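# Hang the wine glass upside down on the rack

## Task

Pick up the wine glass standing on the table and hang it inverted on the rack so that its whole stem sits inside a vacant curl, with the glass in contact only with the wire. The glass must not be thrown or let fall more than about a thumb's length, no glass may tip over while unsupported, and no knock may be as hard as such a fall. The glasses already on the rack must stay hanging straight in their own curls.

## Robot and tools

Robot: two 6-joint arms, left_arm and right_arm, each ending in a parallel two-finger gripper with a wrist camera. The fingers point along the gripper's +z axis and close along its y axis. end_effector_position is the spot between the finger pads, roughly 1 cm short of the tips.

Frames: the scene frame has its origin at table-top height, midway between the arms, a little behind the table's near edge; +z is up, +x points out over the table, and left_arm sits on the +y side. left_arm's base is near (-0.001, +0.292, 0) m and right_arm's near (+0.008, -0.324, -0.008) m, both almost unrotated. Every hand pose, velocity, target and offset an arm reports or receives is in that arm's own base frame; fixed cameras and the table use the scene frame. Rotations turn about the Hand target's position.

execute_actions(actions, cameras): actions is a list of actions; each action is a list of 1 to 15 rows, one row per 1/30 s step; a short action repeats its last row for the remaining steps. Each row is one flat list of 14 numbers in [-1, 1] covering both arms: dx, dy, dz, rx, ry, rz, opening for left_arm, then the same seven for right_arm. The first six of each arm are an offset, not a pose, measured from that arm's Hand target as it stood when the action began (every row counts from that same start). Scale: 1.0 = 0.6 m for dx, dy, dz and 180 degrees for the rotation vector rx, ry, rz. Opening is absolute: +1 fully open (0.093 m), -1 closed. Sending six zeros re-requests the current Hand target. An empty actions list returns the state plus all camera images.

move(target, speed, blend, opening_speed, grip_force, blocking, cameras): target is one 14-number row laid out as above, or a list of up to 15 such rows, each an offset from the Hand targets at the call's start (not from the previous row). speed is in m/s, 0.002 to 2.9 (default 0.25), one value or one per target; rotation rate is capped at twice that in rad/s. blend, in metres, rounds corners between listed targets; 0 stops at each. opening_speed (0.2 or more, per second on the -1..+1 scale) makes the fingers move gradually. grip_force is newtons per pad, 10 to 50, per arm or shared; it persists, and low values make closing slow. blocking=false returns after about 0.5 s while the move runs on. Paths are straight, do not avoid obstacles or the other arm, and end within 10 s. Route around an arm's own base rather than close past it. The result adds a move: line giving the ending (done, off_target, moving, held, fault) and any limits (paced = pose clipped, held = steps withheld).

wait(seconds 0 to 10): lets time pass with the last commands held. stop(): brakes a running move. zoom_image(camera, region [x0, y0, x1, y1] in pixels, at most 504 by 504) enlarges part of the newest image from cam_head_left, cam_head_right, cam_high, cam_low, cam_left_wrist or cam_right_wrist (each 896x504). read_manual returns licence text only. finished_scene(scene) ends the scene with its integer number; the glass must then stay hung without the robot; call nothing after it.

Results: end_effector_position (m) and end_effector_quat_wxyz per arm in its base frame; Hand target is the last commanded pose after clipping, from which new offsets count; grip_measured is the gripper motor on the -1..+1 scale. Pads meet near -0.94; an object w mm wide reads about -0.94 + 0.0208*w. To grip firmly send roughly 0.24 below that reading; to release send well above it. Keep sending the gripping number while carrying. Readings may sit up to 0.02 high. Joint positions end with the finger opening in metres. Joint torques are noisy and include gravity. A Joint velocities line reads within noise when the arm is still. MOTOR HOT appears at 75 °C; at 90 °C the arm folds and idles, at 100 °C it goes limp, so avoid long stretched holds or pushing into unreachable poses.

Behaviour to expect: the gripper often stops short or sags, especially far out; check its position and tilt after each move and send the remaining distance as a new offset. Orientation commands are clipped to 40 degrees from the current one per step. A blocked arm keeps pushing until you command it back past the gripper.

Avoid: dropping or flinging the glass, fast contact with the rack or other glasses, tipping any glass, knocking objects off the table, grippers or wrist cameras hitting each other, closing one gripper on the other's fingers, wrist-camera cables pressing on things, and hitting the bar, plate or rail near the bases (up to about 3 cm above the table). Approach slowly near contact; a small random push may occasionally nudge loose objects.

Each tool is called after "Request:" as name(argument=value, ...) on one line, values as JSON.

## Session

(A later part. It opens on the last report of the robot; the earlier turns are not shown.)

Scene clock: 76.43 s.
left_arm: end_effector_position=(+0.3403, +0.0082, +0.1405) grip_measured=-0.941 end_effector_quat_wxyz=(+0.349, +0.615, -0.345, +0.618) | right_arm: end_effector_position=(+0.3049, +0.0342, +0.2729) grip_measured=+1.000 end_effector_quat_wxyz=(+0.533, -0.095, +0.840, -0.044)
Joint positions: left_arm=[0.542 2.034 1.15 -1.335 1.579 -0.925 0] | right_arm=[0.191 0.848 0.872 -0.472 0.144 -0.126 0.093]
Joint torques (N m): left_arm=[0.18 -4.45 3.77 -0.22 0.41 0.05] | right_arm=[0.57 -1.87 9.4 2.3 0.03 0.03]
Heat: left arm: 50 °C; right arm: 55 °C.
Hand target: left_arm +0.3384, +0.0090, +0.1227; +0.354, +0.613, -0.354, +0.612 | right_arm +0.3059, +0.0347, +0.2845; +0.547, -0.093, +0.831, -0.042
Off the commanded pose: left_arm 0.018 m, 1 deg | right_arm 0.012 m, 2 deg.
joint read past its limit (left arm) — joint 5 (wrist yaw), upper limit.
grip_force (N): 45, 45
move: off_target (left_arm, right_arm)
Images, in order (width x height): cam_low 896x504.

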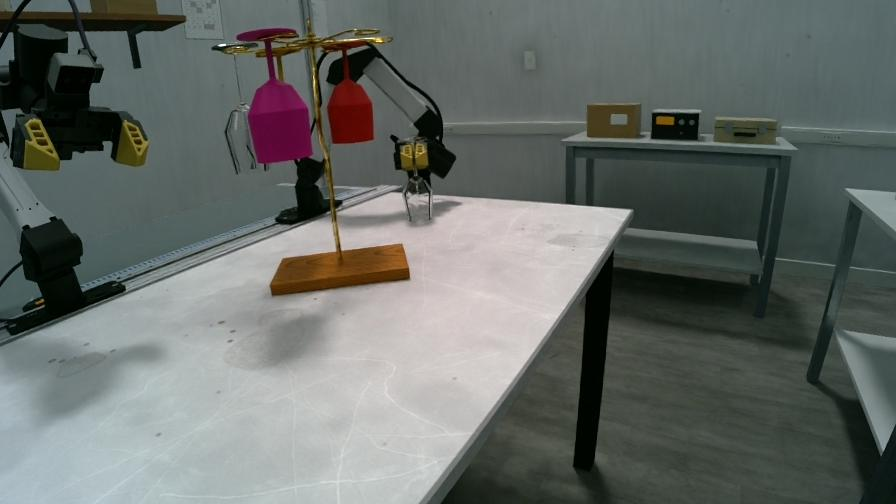

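Request:
move(target=[[0.003,-0.001,0.0315,0,0,0,-1,0,0,0,0,0,0,1],[0.003,-0.001,0.0315,0,0,0,0.0,0,0,0,0,0,0,1]], speed=0.03, opening_speed=0.5, cameras=["cam_low","cam_head_left"])

Request:
zoom_image(camera="cam_low", region=[340, 110, 480, 240])

Request:
zoom_image(camera="cam_head_left", region=[220, 200, 360, 320])

Scene clock: 79.73 s.
left_arm: end_effector_position=(+0.3395, +0.0077, +0.1400) grip_measured=-0.002 end_effector_quat_wxyz=(+0.351, +0.617, -0.345, +0.613) | right_arm: end_effector_position=(+0.3049, +0.0342, +0.2729) grip_measured=+1.000 end_effector_quat_wxyz=(+0.533, -0.095, +0.840, -0.044)
Joint positions: left_arm=[0.542 2.034 1.153 -1.344 1.57 -0.926 0.045] | right_arm=[0.191 0.848 0.872 -0.472 0.144 -0.126 0.093]
Joint torques (N m): left_arm=[-0.32 -7.88 5.98 -0.58 0.56 -0.14] | right_arm=[0.62 -1.85 9.46 2.31 0.04 0.05]
Heat: left arm: 50 °C; right arm: 54 °C.
Hand target: left_arm +0.3402, +0.0084, +0.1416; +0.354, +0.613, -0.354, +0.612 | right_arm +0.3059, +0.0347, +0.2845; +0.547, -0.093, +0.831, -0.042
Off the commanded pose: left_arm 0.002 m, 1 deg | right_arm 0.012 m, 2 deg.
grip_force (N): 45, 45
move: off_target (right_arm)
Images, in order (width x height): cam_head_left 896x504, cam_low 896x504.

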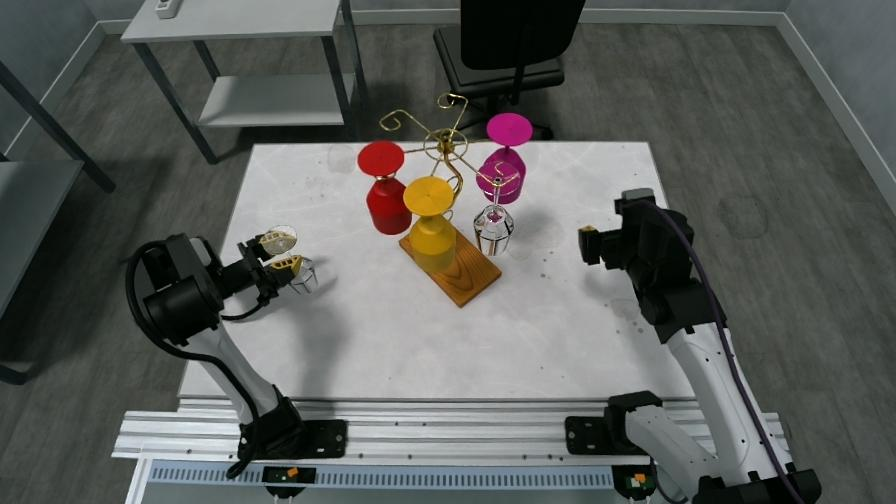

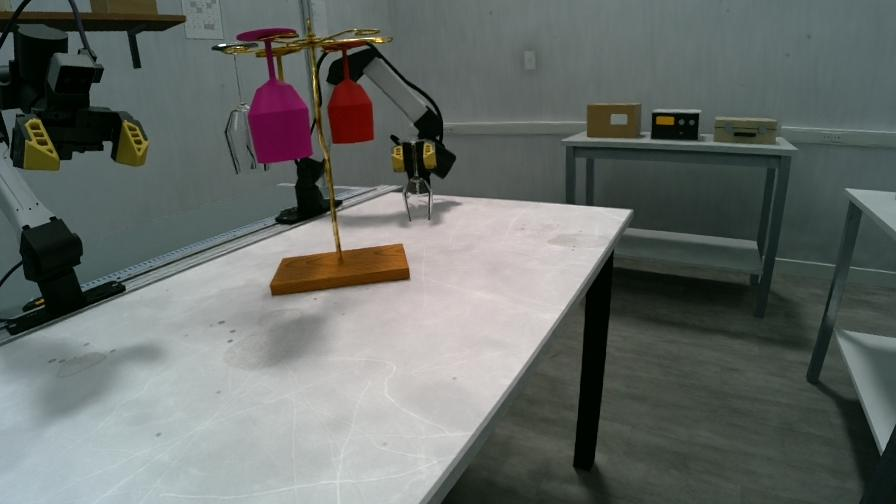

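Scaled by 3.600 from the camera's 896x504 image, which has a finer 1280x720 frame.

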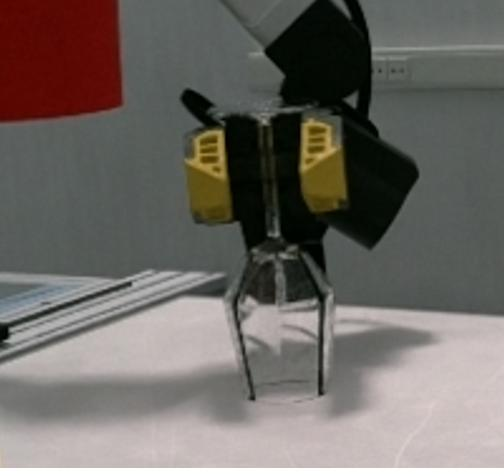

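Scaled by 3.600 from the camera's 896x504 image, which has a finer 1280x720 frame.

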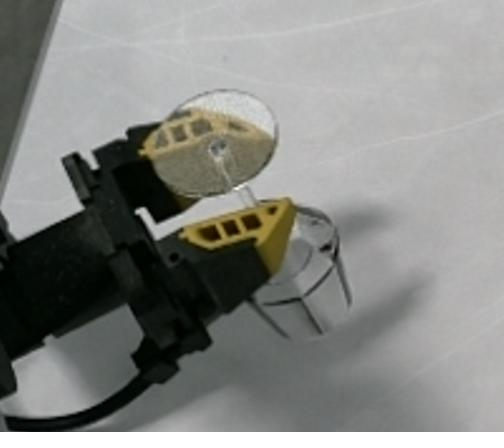

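Request:
move(target=[[0,0,0.0,0,0,0,-1,0,0,0,0,0,0,1],[0,0,0.25,0,0,0,-1,0,0,0,0,0,0,1],[0.3,0.137,0.31,0,0,0,-1,0,0,0,0,0,0,1]], speed=[0.05,0.12,0.15], cameras=["cam_low","cam_head_left"])

Scene clock: 86.67 s.
left_arm: end_effector_position=(+0.5174, +0.0925, +0.3225) grip_measured=-0.935 end_effector_quat_wxyz=(+0.340, +0.609, -0.373, +0.612) | right_arm: end_effector_position=(+0.3049, +0.0342, +0.2729) grip_measured=+1.000 end_effector_quat_wxyz=(+0.533, -0.095, +0.840, -0.044)
Joint positions: left_arm=[0.503 2.55 2.841 -1.302 1.549 -2.088 0] | right_arm=[0.191 0.848 0.872 -0.472 0.144 -0.126 0.093]
Joint torques (N m): left_arm=[-0.73 -11.43 8.84 1.1 0.84 -0.21] | right_arm=[0.64 -1.89 9.43 2.31 0.05 0.05]
Heat: left arm: 51 °C; right arm: 54 °C.
Hand target: left_arm +0.5202, +0.0905, +0.3278; +0.354, +0.612, -0.354, +0.612 | right_arm +0.3059, +0.0347, +0.2845; +0.547, -0.093, +0.831, -0.042
Off the commanded pose: left_arm 0.006 m, 3 deg | right_arm 0.012 m, 2 deg.
elbow stopped short (left arm): the move would have taken joint 3 (elbow) straighter than the controller allows.
joint sent to its limit (left arm) — joint 6 (wrist roll), lower limit. The joint targets are off in orientation, not in position.
grip_force (N): 45, 45
move: off_target (left_arm, right_arm)
Images, in order (width x height): cam_head_left 896x504, cam_low 896x504.

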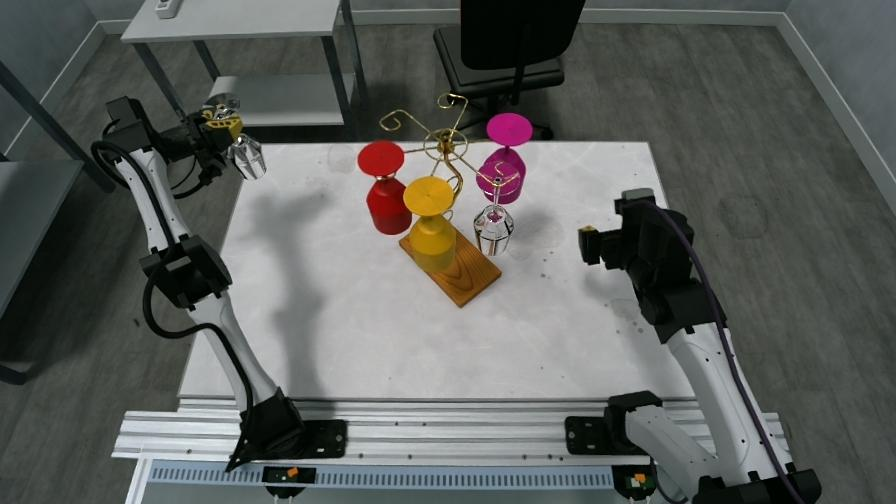

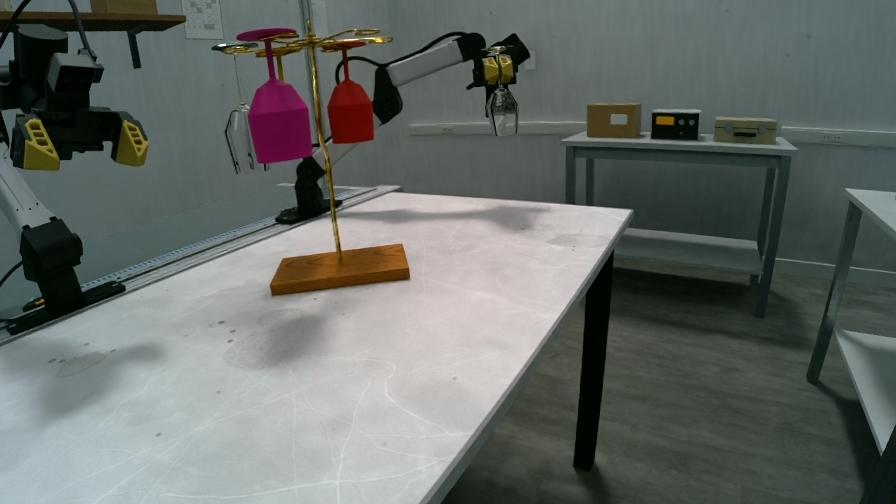

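Request:
execute_actions(actions=[], cameras=["cam_head_left","cam_high","cam_low","cam_left_wrist"])

Scene clock: 87.33 s.
left_arm: end_effector_position=(+0.5174, +0.0925, +0.3225) grip_measured=-0.935 end_effector_quat_wxyz=(+0.340, +0.609, -0.372, +0.612) | right_arm: end_effector_position=(+0.3049, +0.0342, +0.2729) grip_measured=+1.000 end_effector_quat_wxyz=(+0.533, -0.095, +0.840, -0.044)
Joint positions: left_arm=[0.503 2.55 2.841 -1.302 1.549 -2.088 0] | right_arm=[0.191 0.848 0.872 -0.472 0.144 -0.126 0.093]
Joint velocities: within noise
Joint torques (N m): left_arm=[-0.83 -11.52 8.99 1.11 0.82 -0.22] | right_arm=[0.61 -1.89 9.35 2.3 0.05 0.04]
Heat: left arm: 52 °C; right arm: 54 °C.
Hand target: left_arm +0.5201, +0.0905, +0.3278; +0.354, +0.612, -0.354, +0.612 | right_arm +0.3059, +0.0347, +0.2845; +0.547, -0.093, +0.831, -0.042
Tool commands: left_gripper/opening=-1.0 right_gripper/opening=+1.0
Off the commanded pose: left_arm 0.006 m, 3 deg | right_arm 0.012 m, 2 deg.
grip_force (N): 45, 45
Images, in order (width x height): cam_head_left 896x504, cam_high 896x504, cam_low 896x504, cam_left_wrist 896x504.

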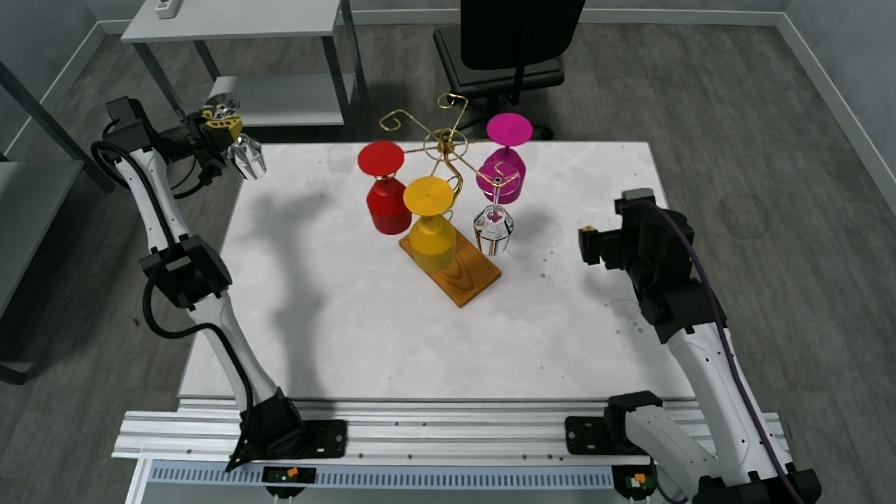

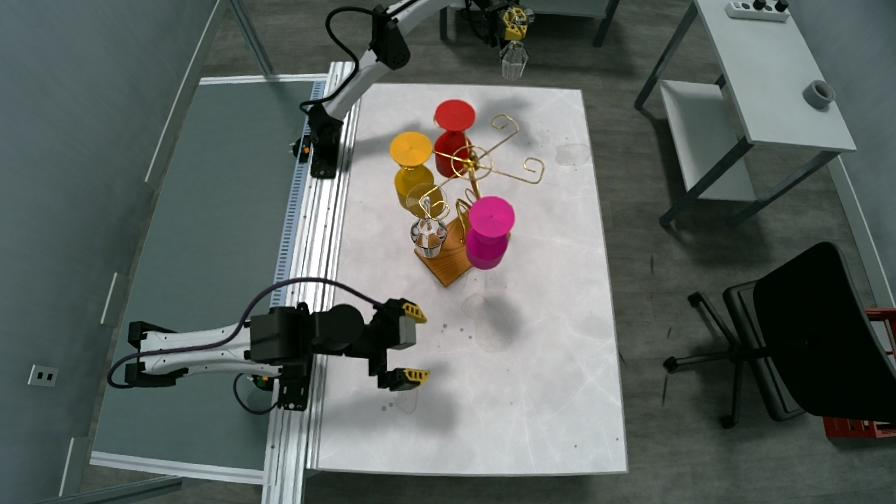

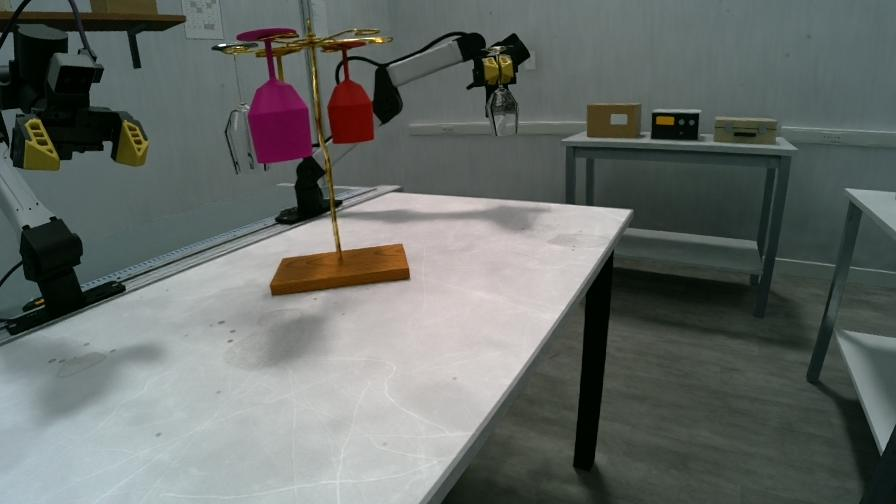

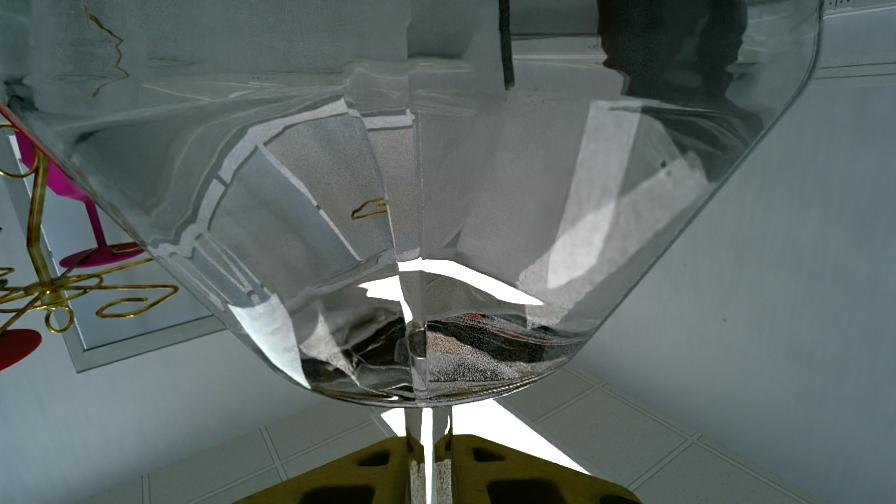

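Request:
move(target=[-0.122,-0.3525,0.0237,0.0182,-0.0528,-0.1219,-1,0,0,0,0,0,0,1], speed=0.15, cameras=["cam_head_left","cam_high","cam_low","cam_left_wrist"])

Scene clock: 90.43 s.
left_arm: end_effector_position=(+0.4551, -0.1215, +0.3232) grip_measured=-0.936 end_effector_quat_wxyz=(+0.434, +0.502, -0.509, +0.548) | right_arm: end_effector_position=(+0.3049, +0.0342, +0.2729) grip_measured=+1.000 end_effector_quat_wxyz=(+0.533, -0.095, +0.840, -0.044)
Joint positions: left_arm=[0.105 2.286 2.399 -1.552 1.549 -1.581 0] | right_arm=[0.191 0.848 0.872 -0.472 0.144 -0.126 0.093]
Joint torques (N m): left_arm=[0.01 -14.2 6.12 0.6 1.04 -0.05] | right_arm=[0.59 -1.89 9.39 2.32 0.04 0.03]
Heat: left arm: 54 °C; right arm: 54 °C.
Hand target: left_arm +0.4470, -0.1209, +0.3419; +0.416, +0.491, -0.509, +0.572 | right_arm +0.3059, +0.0347, +0.2845; +0.547, -0.093, +0.831, -0.042
Off the commanded pose: left_arm 0.020 m, 4 deg | right_arm 0.012 m, 2 deg.
grip_force (N): 45, 45
move: off_target (left_arm, right_arm)
Images, in order (width x height): cam_head_left 896x504, cam_high 896x504, cam_low 896x504, cam_left_wrist 896x504.

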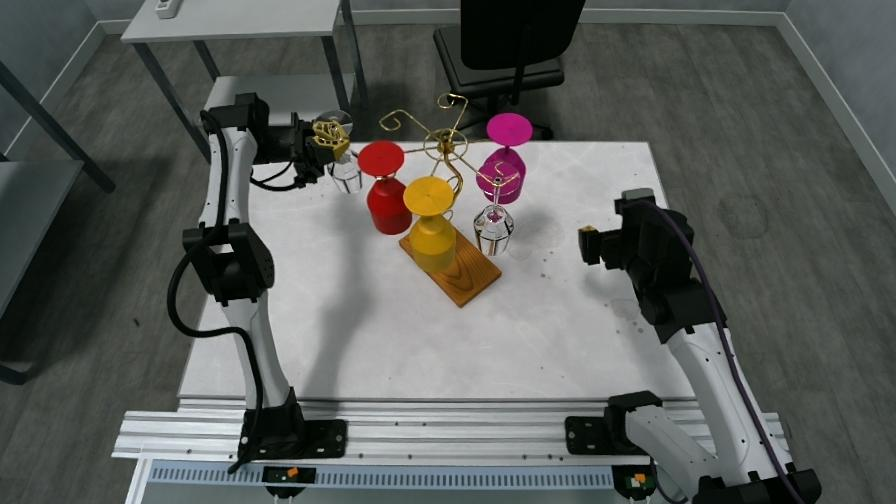

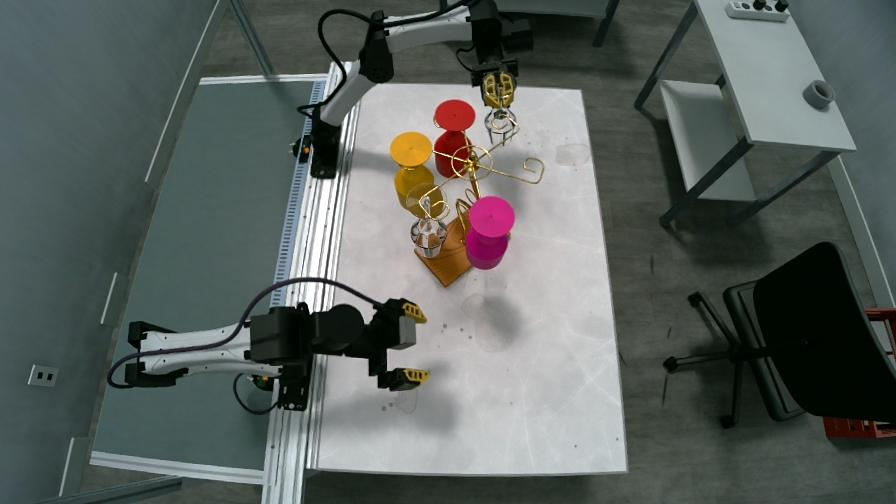

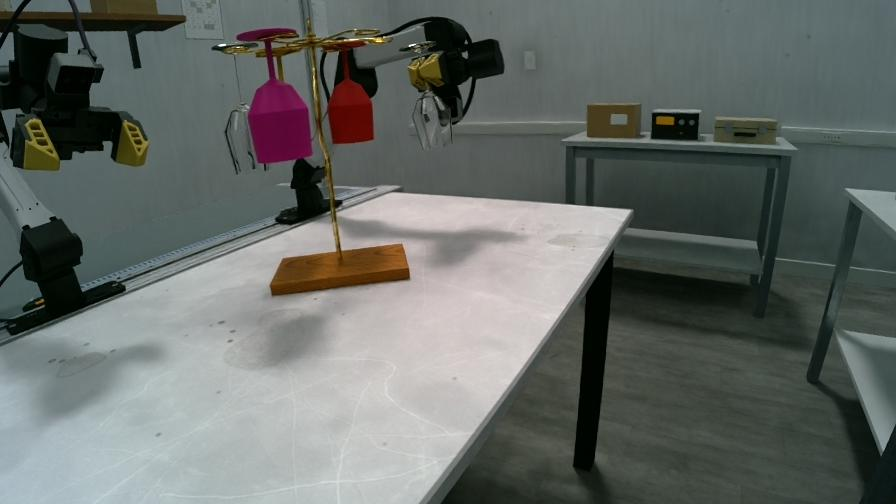

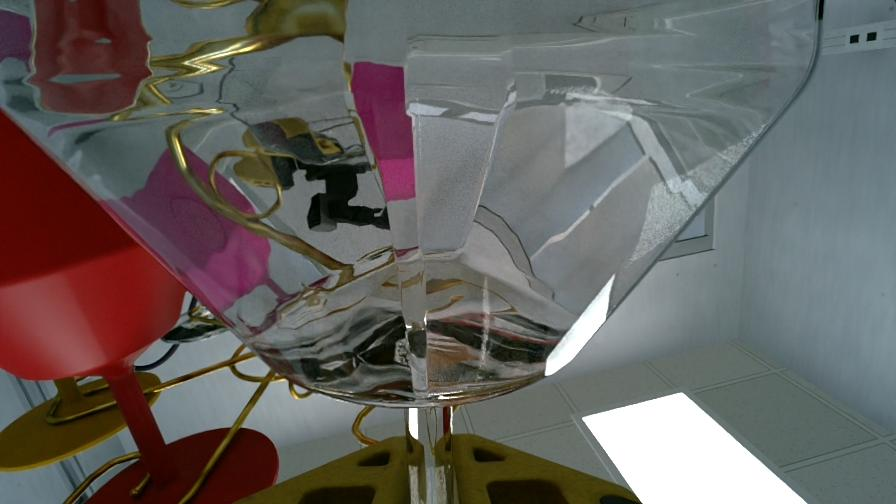

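Request:
zoom_image(camera="cam_high", region=[400, 50, 580, 210])

Request:
zoom_image(camera="cam_low", region=[200, 0, 540, 190])

Request:
zoom_image(camera="cam_head_left", region=[290, 70, 540, 230])

Scaled by 2.800 from the camera's 896x504 image, which has a finer 1280x720 frame.

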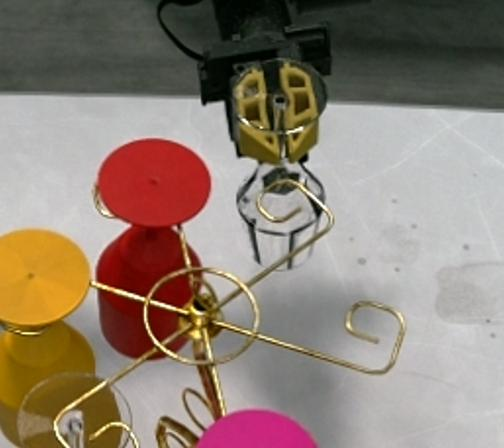

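Scaled by 1.482 from the camera's 896x504 image, which has a finer 1280x720 frame.

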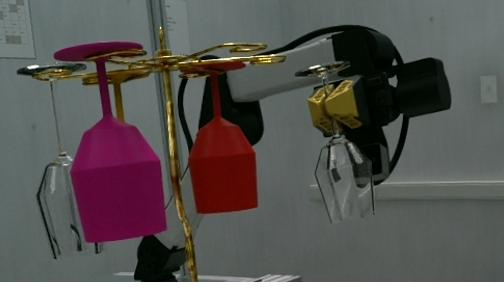

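Scaled by 2.016 from the camera's 896x504 image, which has a finer 1280x720 frame.

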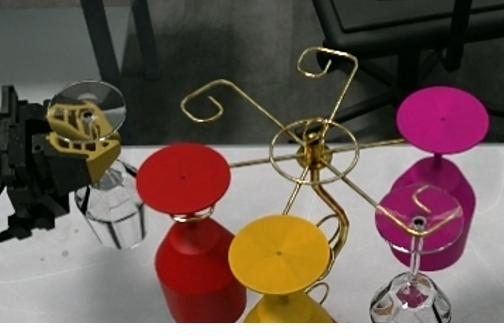

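Request:
move(target=[-0.0267,-0.0485,0.0235,-0.011,-0.0095,-0.0222,-1,0,0,0,0,0,0,1], speed=0.08, cameras=["cam_high"])

Request:
zoom_image(camera="cam_high", region=[420, 70, 560, 190])

Scene clock: 92.00 s.
left_arm: end_effector_position=(+0.4400, -0.1495, +0.3363) grip_measured=-0.936 end_effector_quat_wxyz=(-0.439, -0.475, +0.534, -0.544) | right_arm: end_effector_position=(+0.3049, +0.0342, +0.2729) grip_measured=+1.000 end_effector_quat_wxyz=(+0.533, -0.095, +0.840, -0.044)
Joint positions: left_arm=[0.043 2.254 2.399 -1.552 1.549 -1.569 0] | right_arm=[0.191 0.848 0.872 -0.472 0.144 -0.126 0.093]
Joint torques (N m): left_arm=[-0.27 -13.7 6.3 0.54 1.16 -0.14] | right_arm=[0.64 -1.88 9.4 2.3 0.05 0.05]
Heat: left arm: 55 °C; right arm: 54 °C.
Hand target: left_arm +0.4310, -0.1500, +0.3560; -0.436, -0.458, +0.522, -0.573 | right_arm +0.3059, +0.0347, +0.2845; +0.547, -0.093, +0.831, -0.042
Off the commanded pose: left_arm 0.022 m, 4 deg | right_arm 0.012 m, 2 deg.
joint sent to its limit (left arm) — joint 5 (wrist yaw), upper limit. The joint targets still meet the commanded pose.
grip_force (N): 45, 45
move: off_target (left_arm, right_arm)
Images, in order (width x height): cam_high 896x504.

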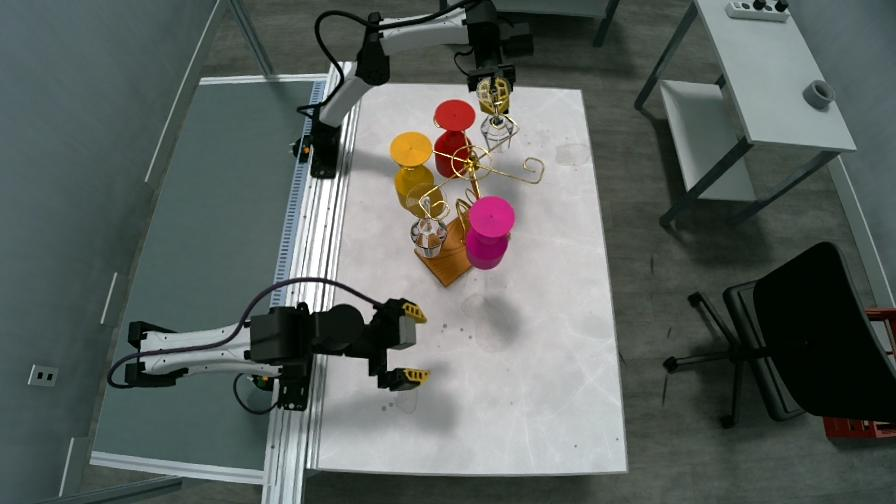

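Scaled by 3.600 from the camera's 896x504 image, which has a finer 1280x720 frame.

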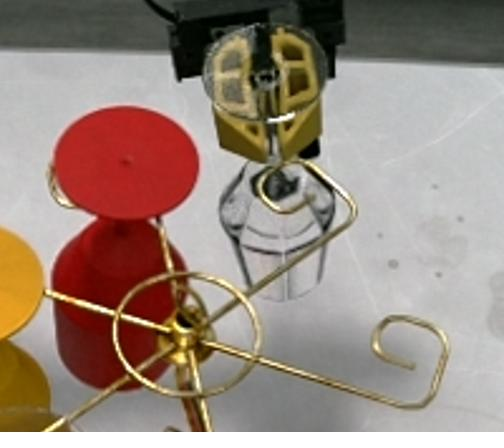

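Request:
move(target=[-0.016,-0.0625,0.006,0,0,-0.006,-1,0,0,0,0,0,0,1], speed=0.06, cameras=["cam_high","cam_head_left","cam_low","cam_left_wrist"])

Request:
zoom_image(camera="cam_high", region=[420, 70, 560, 190])

Request:
zoom_image(camera="cam_head_left", region=[310, 80, 470, 200])

Request:
zoom_image(camera="cam_low", region=[300, 0, 500, 160])

Scene clock: 93.80 s.
left_arm: end_effector_position=(+0.4291, -0.1858, +0.3368) grip_measured=-0.936 end_effector_quat_wxyz=(-0.465, -0.456, +0.550, -0.522) | right_arm: end_effector_position=(+0.3049, +0.0342, +0.2729) grip_measured=+1.000 end_effector_quat_wxyz=(+0.533, -0.095, +0.840, -0.044)
Joint positions: left_arm=[-0.04 2.254 2.399 -1.511 1.549 -1.624 0] | right_arm=[0.191 0.848 0.872 -0.472 0.144 -0.126 0.093]
Joint torques (N m): left_arm=[-0.58 -13.3 7.92 0.68 1.17 -0.2] | right_arm=[0.64 -1.83 9.42 2.3 0.03 0.06]
Heat: left arm: 56 °C; right arm: 54 °C.
Hand target: left_arm +0.4213, -0.1876, +0.3596; -0.442, -0.452, +0.526, -0.569 | right_arm +0.3059, +0.0347, +0.2845; +0.547, -0.093, +0.831, -0.042
Off the commanded pose: left_arm 0.024 m, 7 deg | right_arm 0.012 m, 2 deg.
joint sent to its limit (left arm) — joint 5 (wrist yaw), upper limit. The joint targets are off in orientation, not in position.
grip_force (N): 45, 45
move: off_target (left_arm, right_arm)
Images, in order (width x height): cam_head_left 896x504, cam_high 896x504, cam_low 896x504, cam_left_wrist 896x504.

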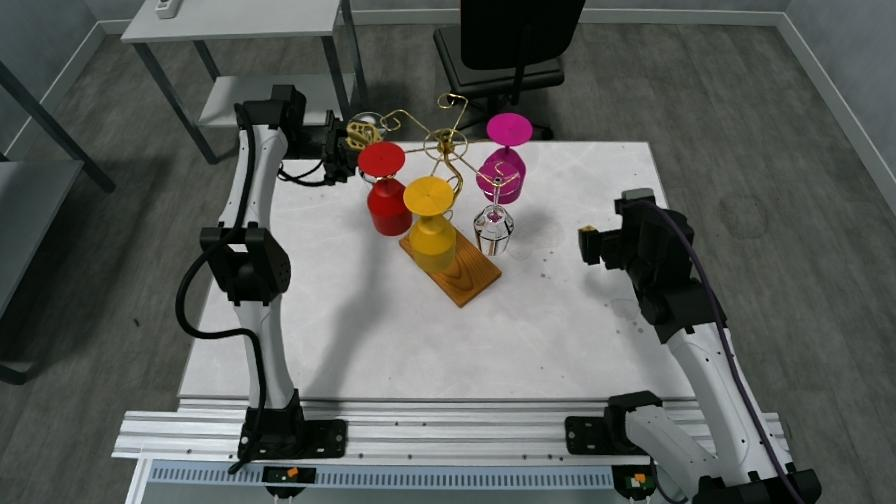

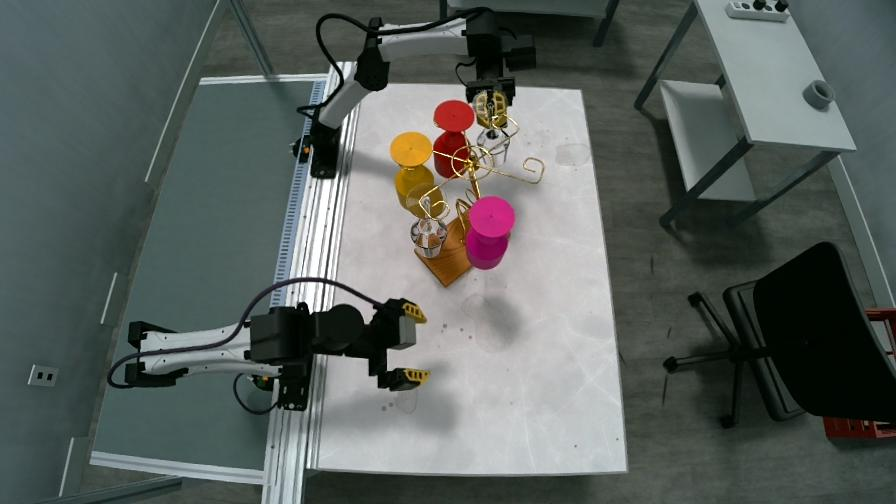

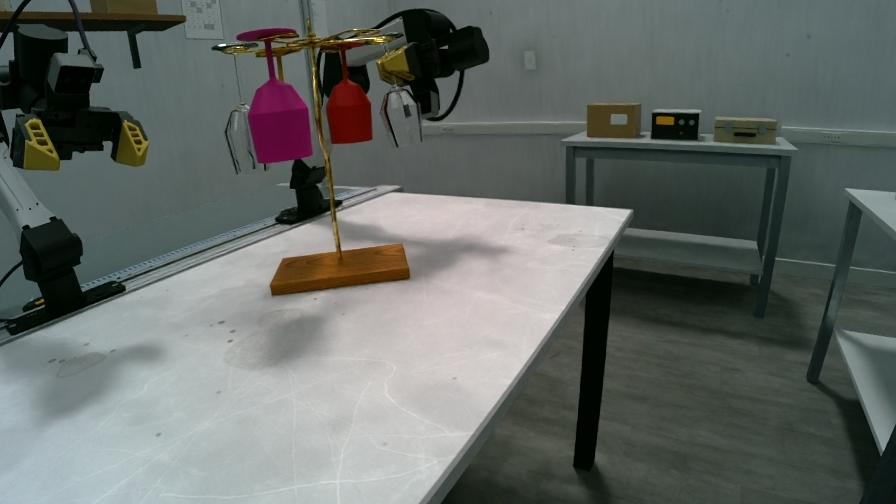

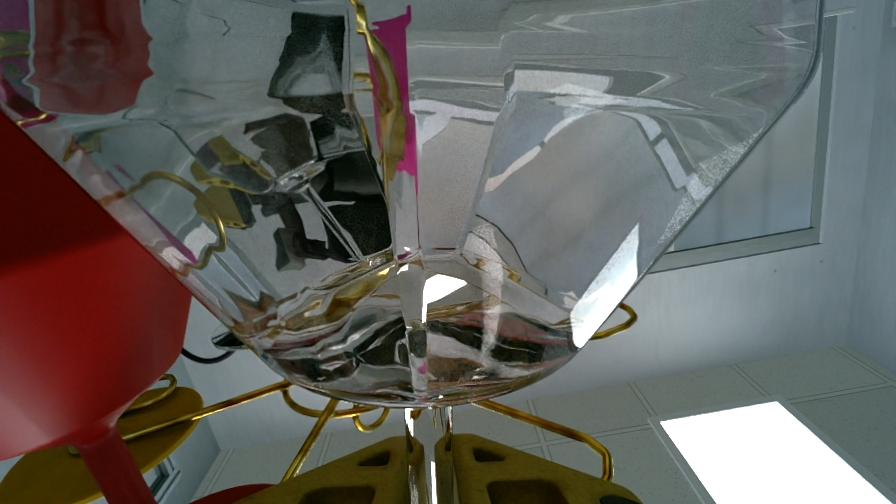

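Scaled by 3.600 from the camera's 896x504 image, which has a finer 1280x720 frame.

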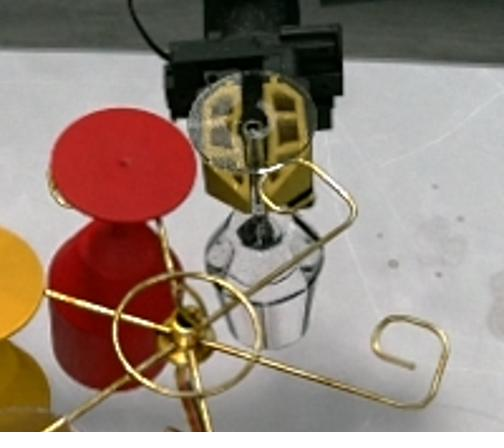

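Scaled by 3.150 from the camera's 896x504 image, which has a finer 1280x720 frame.

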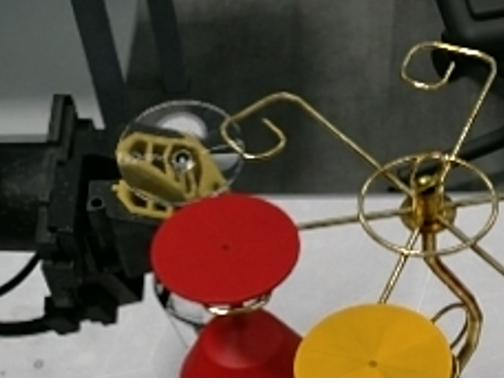

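Scaled by 2.520 from the camera's 896x504 image, which has a finer 1280x720 frame.

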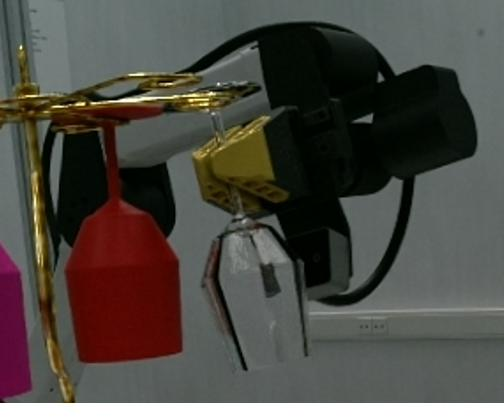

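Request:
move(target=[-0.0095,-0.0345,0.004,0,-0.006,-0.028,-1,0,0,0,0,0,0,1], speed=0.05, cameras=["cam_high","cam_head_left","cam_low","cam_left_wrist"])

Request:
zoom_image(camera="cam_high", region=[420, 70, 560, 190])

Request:
zoom_image(camera="cam_head_left", region=[310, 80, 470, 200])

Request:
zoom_image(camera="cam_low", region=[300, 0, 500, 160])

Scene clock: 96.87 s.
left_arm: end_effector_position=(+0.4246, -0.2056, +0.3379) grip_measured=-0.936 end_effector_quat_wxyz=(-0.473, -0.440, +0.563, -0.515) | right_arm: end_effector_position=(+0.3049, +0.0342, +0.2729) grip_measured=+1.000 end_effector_quat_wxyz=(+0.533, -0.095, +0.840, -0.044)
Joint positions: left_arm=[-0.086 2.254 2.399 -1.453 1.549 -1.669 0] | right_arm=[0.191 0.848 0.872 -0.472 0.144 -0.126 0.093]
Joint torques (N m): left_arm=[-0.83 -13.33 8.35 0.76 1.16 -0.18] | right_arm=[0.61 -1.88 9.35 2.31 0.04 0.03]
Heat: left arm: 57 °C; right arm: 54 °C.
Hand target: left_arm +0.4157, -0.2082, +0.3620; -0.461, -0.424, +0.550, -0.553 | right_arm +0.3059, +0.0347, +0.2845; +0.547, -0.093, +0.831, -0.042
Off the commanded pose: left_arm 0.026 m, 5 deg | right_arm 0.012 m, 2 deg.
joint sent to its limit (left arm) — joint 5 (wrist yaw), upper limit. The joint targets are off in orientation, not in position.
grip_force (N): 45, 45
move: off_target (left_arm, right_arm)
Images, in order (width x height): cam_head_left 896x504, cam_high 896x504, cam_low 896x504, cam_left_wrist 896x504.

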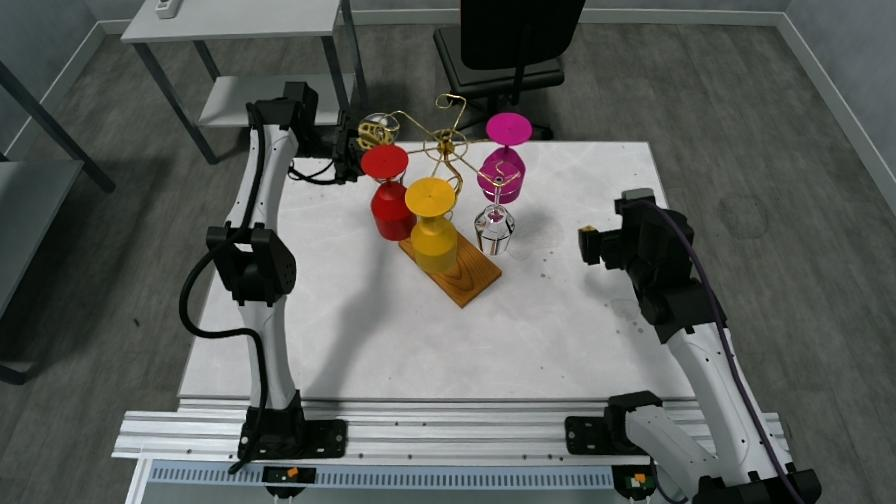

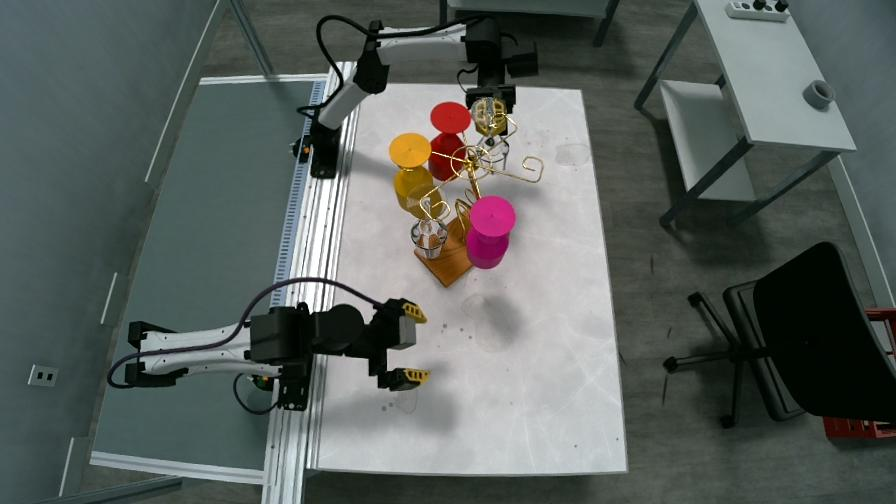

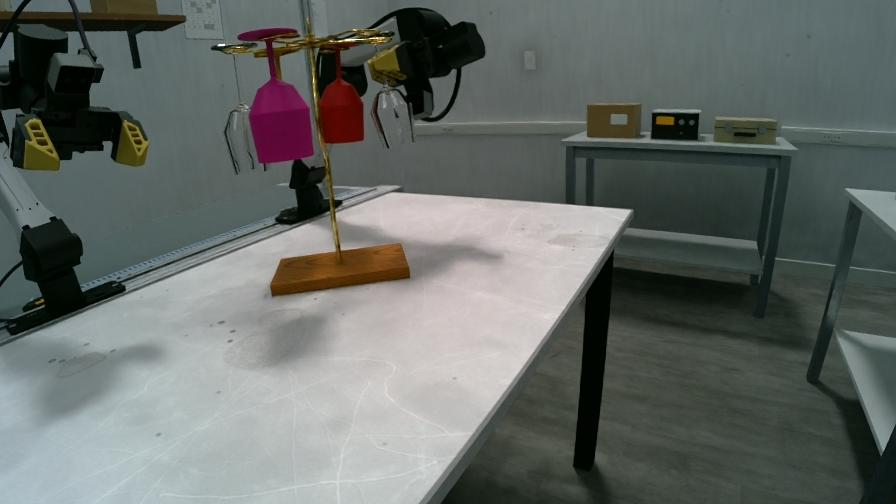

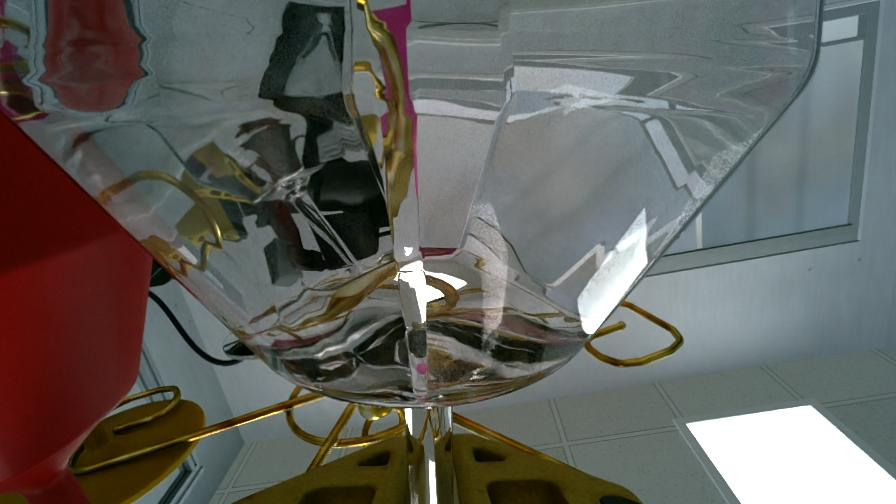

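Scaled by 3.600 from the camera's 896x504 image, which has a finer 1280x720 frame.

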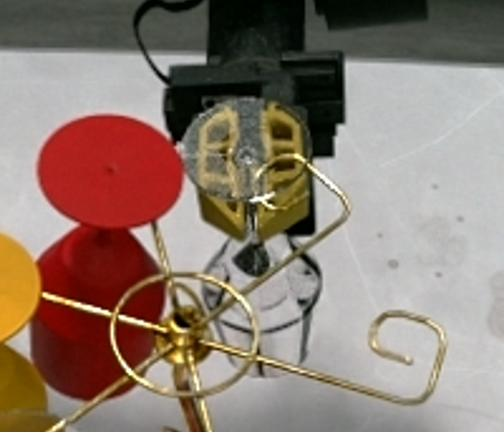

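Scaled by 3.150 from the camera's 896x504 image, which has a finer 1280x720 frame.

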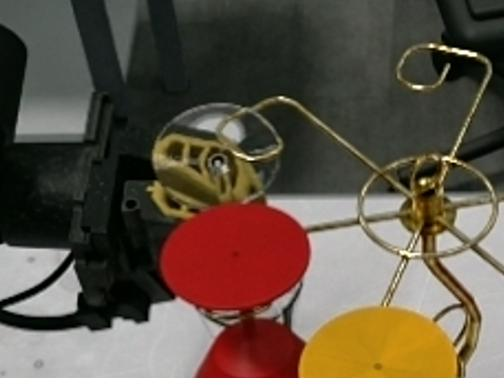

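Scaled by 2.520 from the camera's 896x504 image, which has a finer 1280x720 frame.

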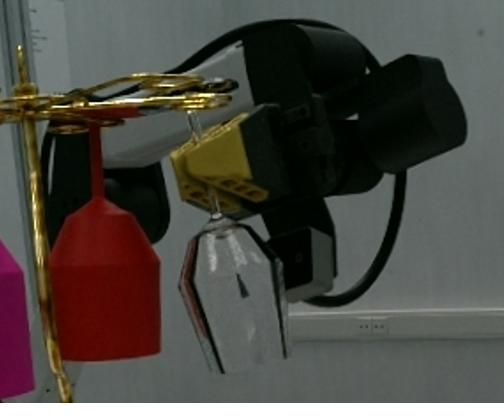

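Request:
wait(seconds=0.5, cameras=["cam_high","cam_head_left","cam_low"])

Request:
zoom_image(camera="cam_high", region=[420, 70, 560, 190])

Request:
zoom_image(camera="cam_head_left", region=[310, 110, 470, 270])

Scene clock: 97.57 s.
left_arm: end_effector_position=(+0.4246, -0.2056, +0.3379) grip_measured=-0.936 end_effector_quat_wxyz=(-0.473, -0.440, +0.563, -0.515) | right_arm: end_effector_position=(+0.3049, +0.0342, +0.2729) grip_measured=+1.000 end_effector_quat_wxyz=(+0.533, -0.095, +0.840, -0.044)
Joint positions: left_arm=[-0.086 2.254 2.399 -1.453 1.549 -1.67 0] | right_arm=[0.191 0.848 0.872 -0.472 0.144 -0.126 0.093]
Joint torques (N m): left_arm=[-0.92 -13.44 8.34 0.77 1.16 -0.2] | right_arm=[0.64 -1.83 9.46 2.31 0.04 0.05]
Heat: left arm: 58 °C; right arm: 54 °C.
Hand target: left_arm +0.4157, -0.2082, +0.3620; -0.461, -0.424, +0.549, -0.553 | right_arm +0.3059, +0.0347, +0.2845; +0.547, -0.093, +0.831, -0.042
Tool commands: left_gripper/opening=-1.0 right_gripper/opening=+1.0
Off the commanded pose: left_arm 0.026 m, 5 deg | right_arm 0.012 m, 2 deg.
grip_force (N): 45, 45
wait: 0.50 s; at rest from the start
Images, in order (width x height): cam_head_left 896x504, cam_high 896x504, cam_low 896x504.

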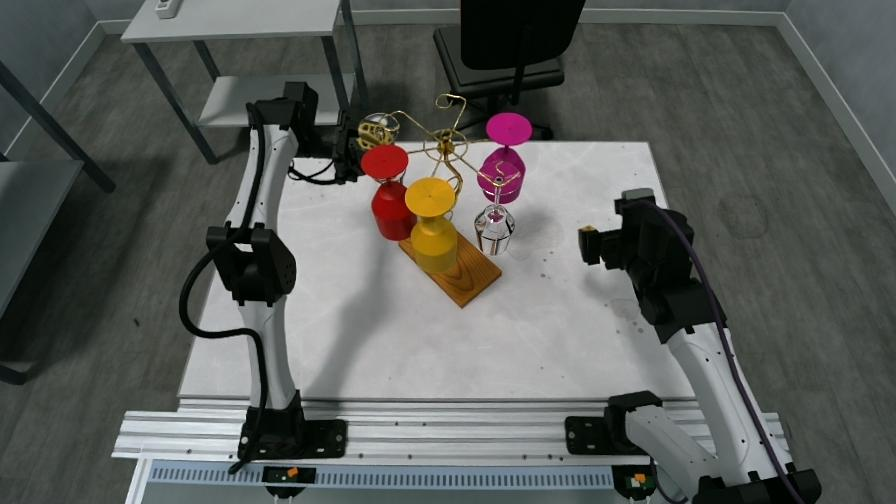

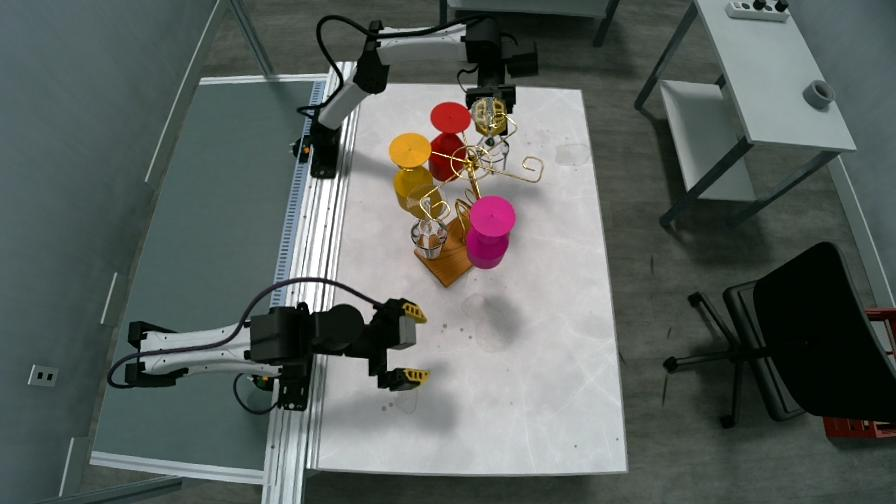

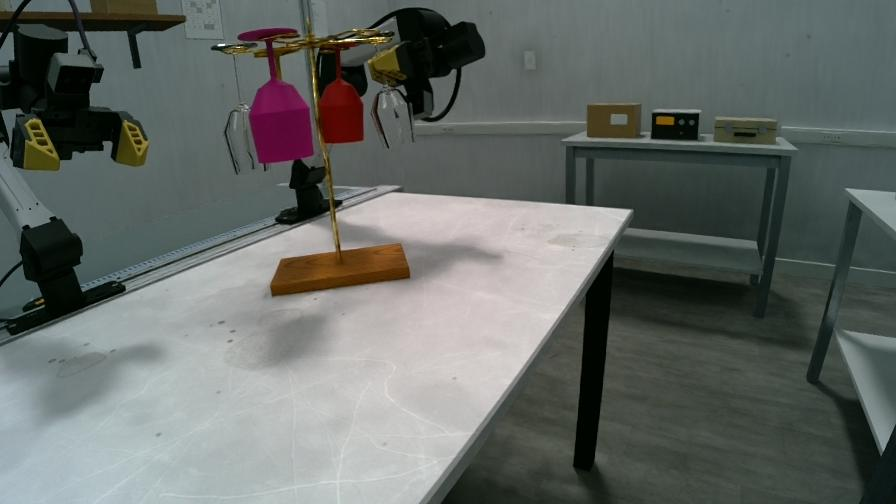

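Scaled by 3.600 from the camera's 896x504 image, which has a finer 1280x720 frame.

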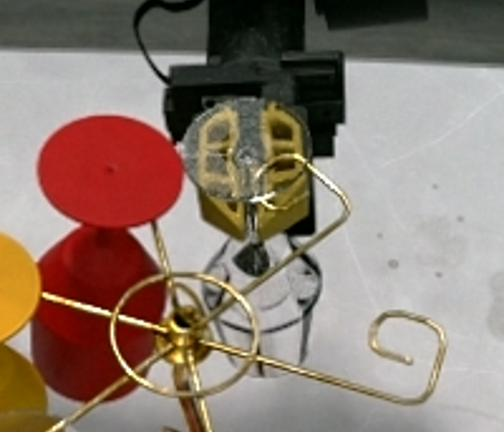

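Scaled by 3.150 from the camera's 896x504 image, which has a finer 1280x720 frame.

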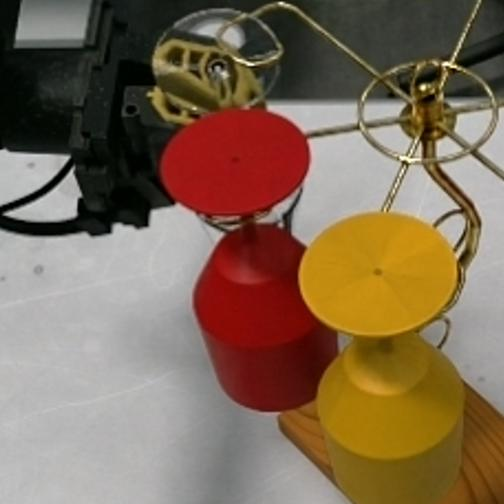

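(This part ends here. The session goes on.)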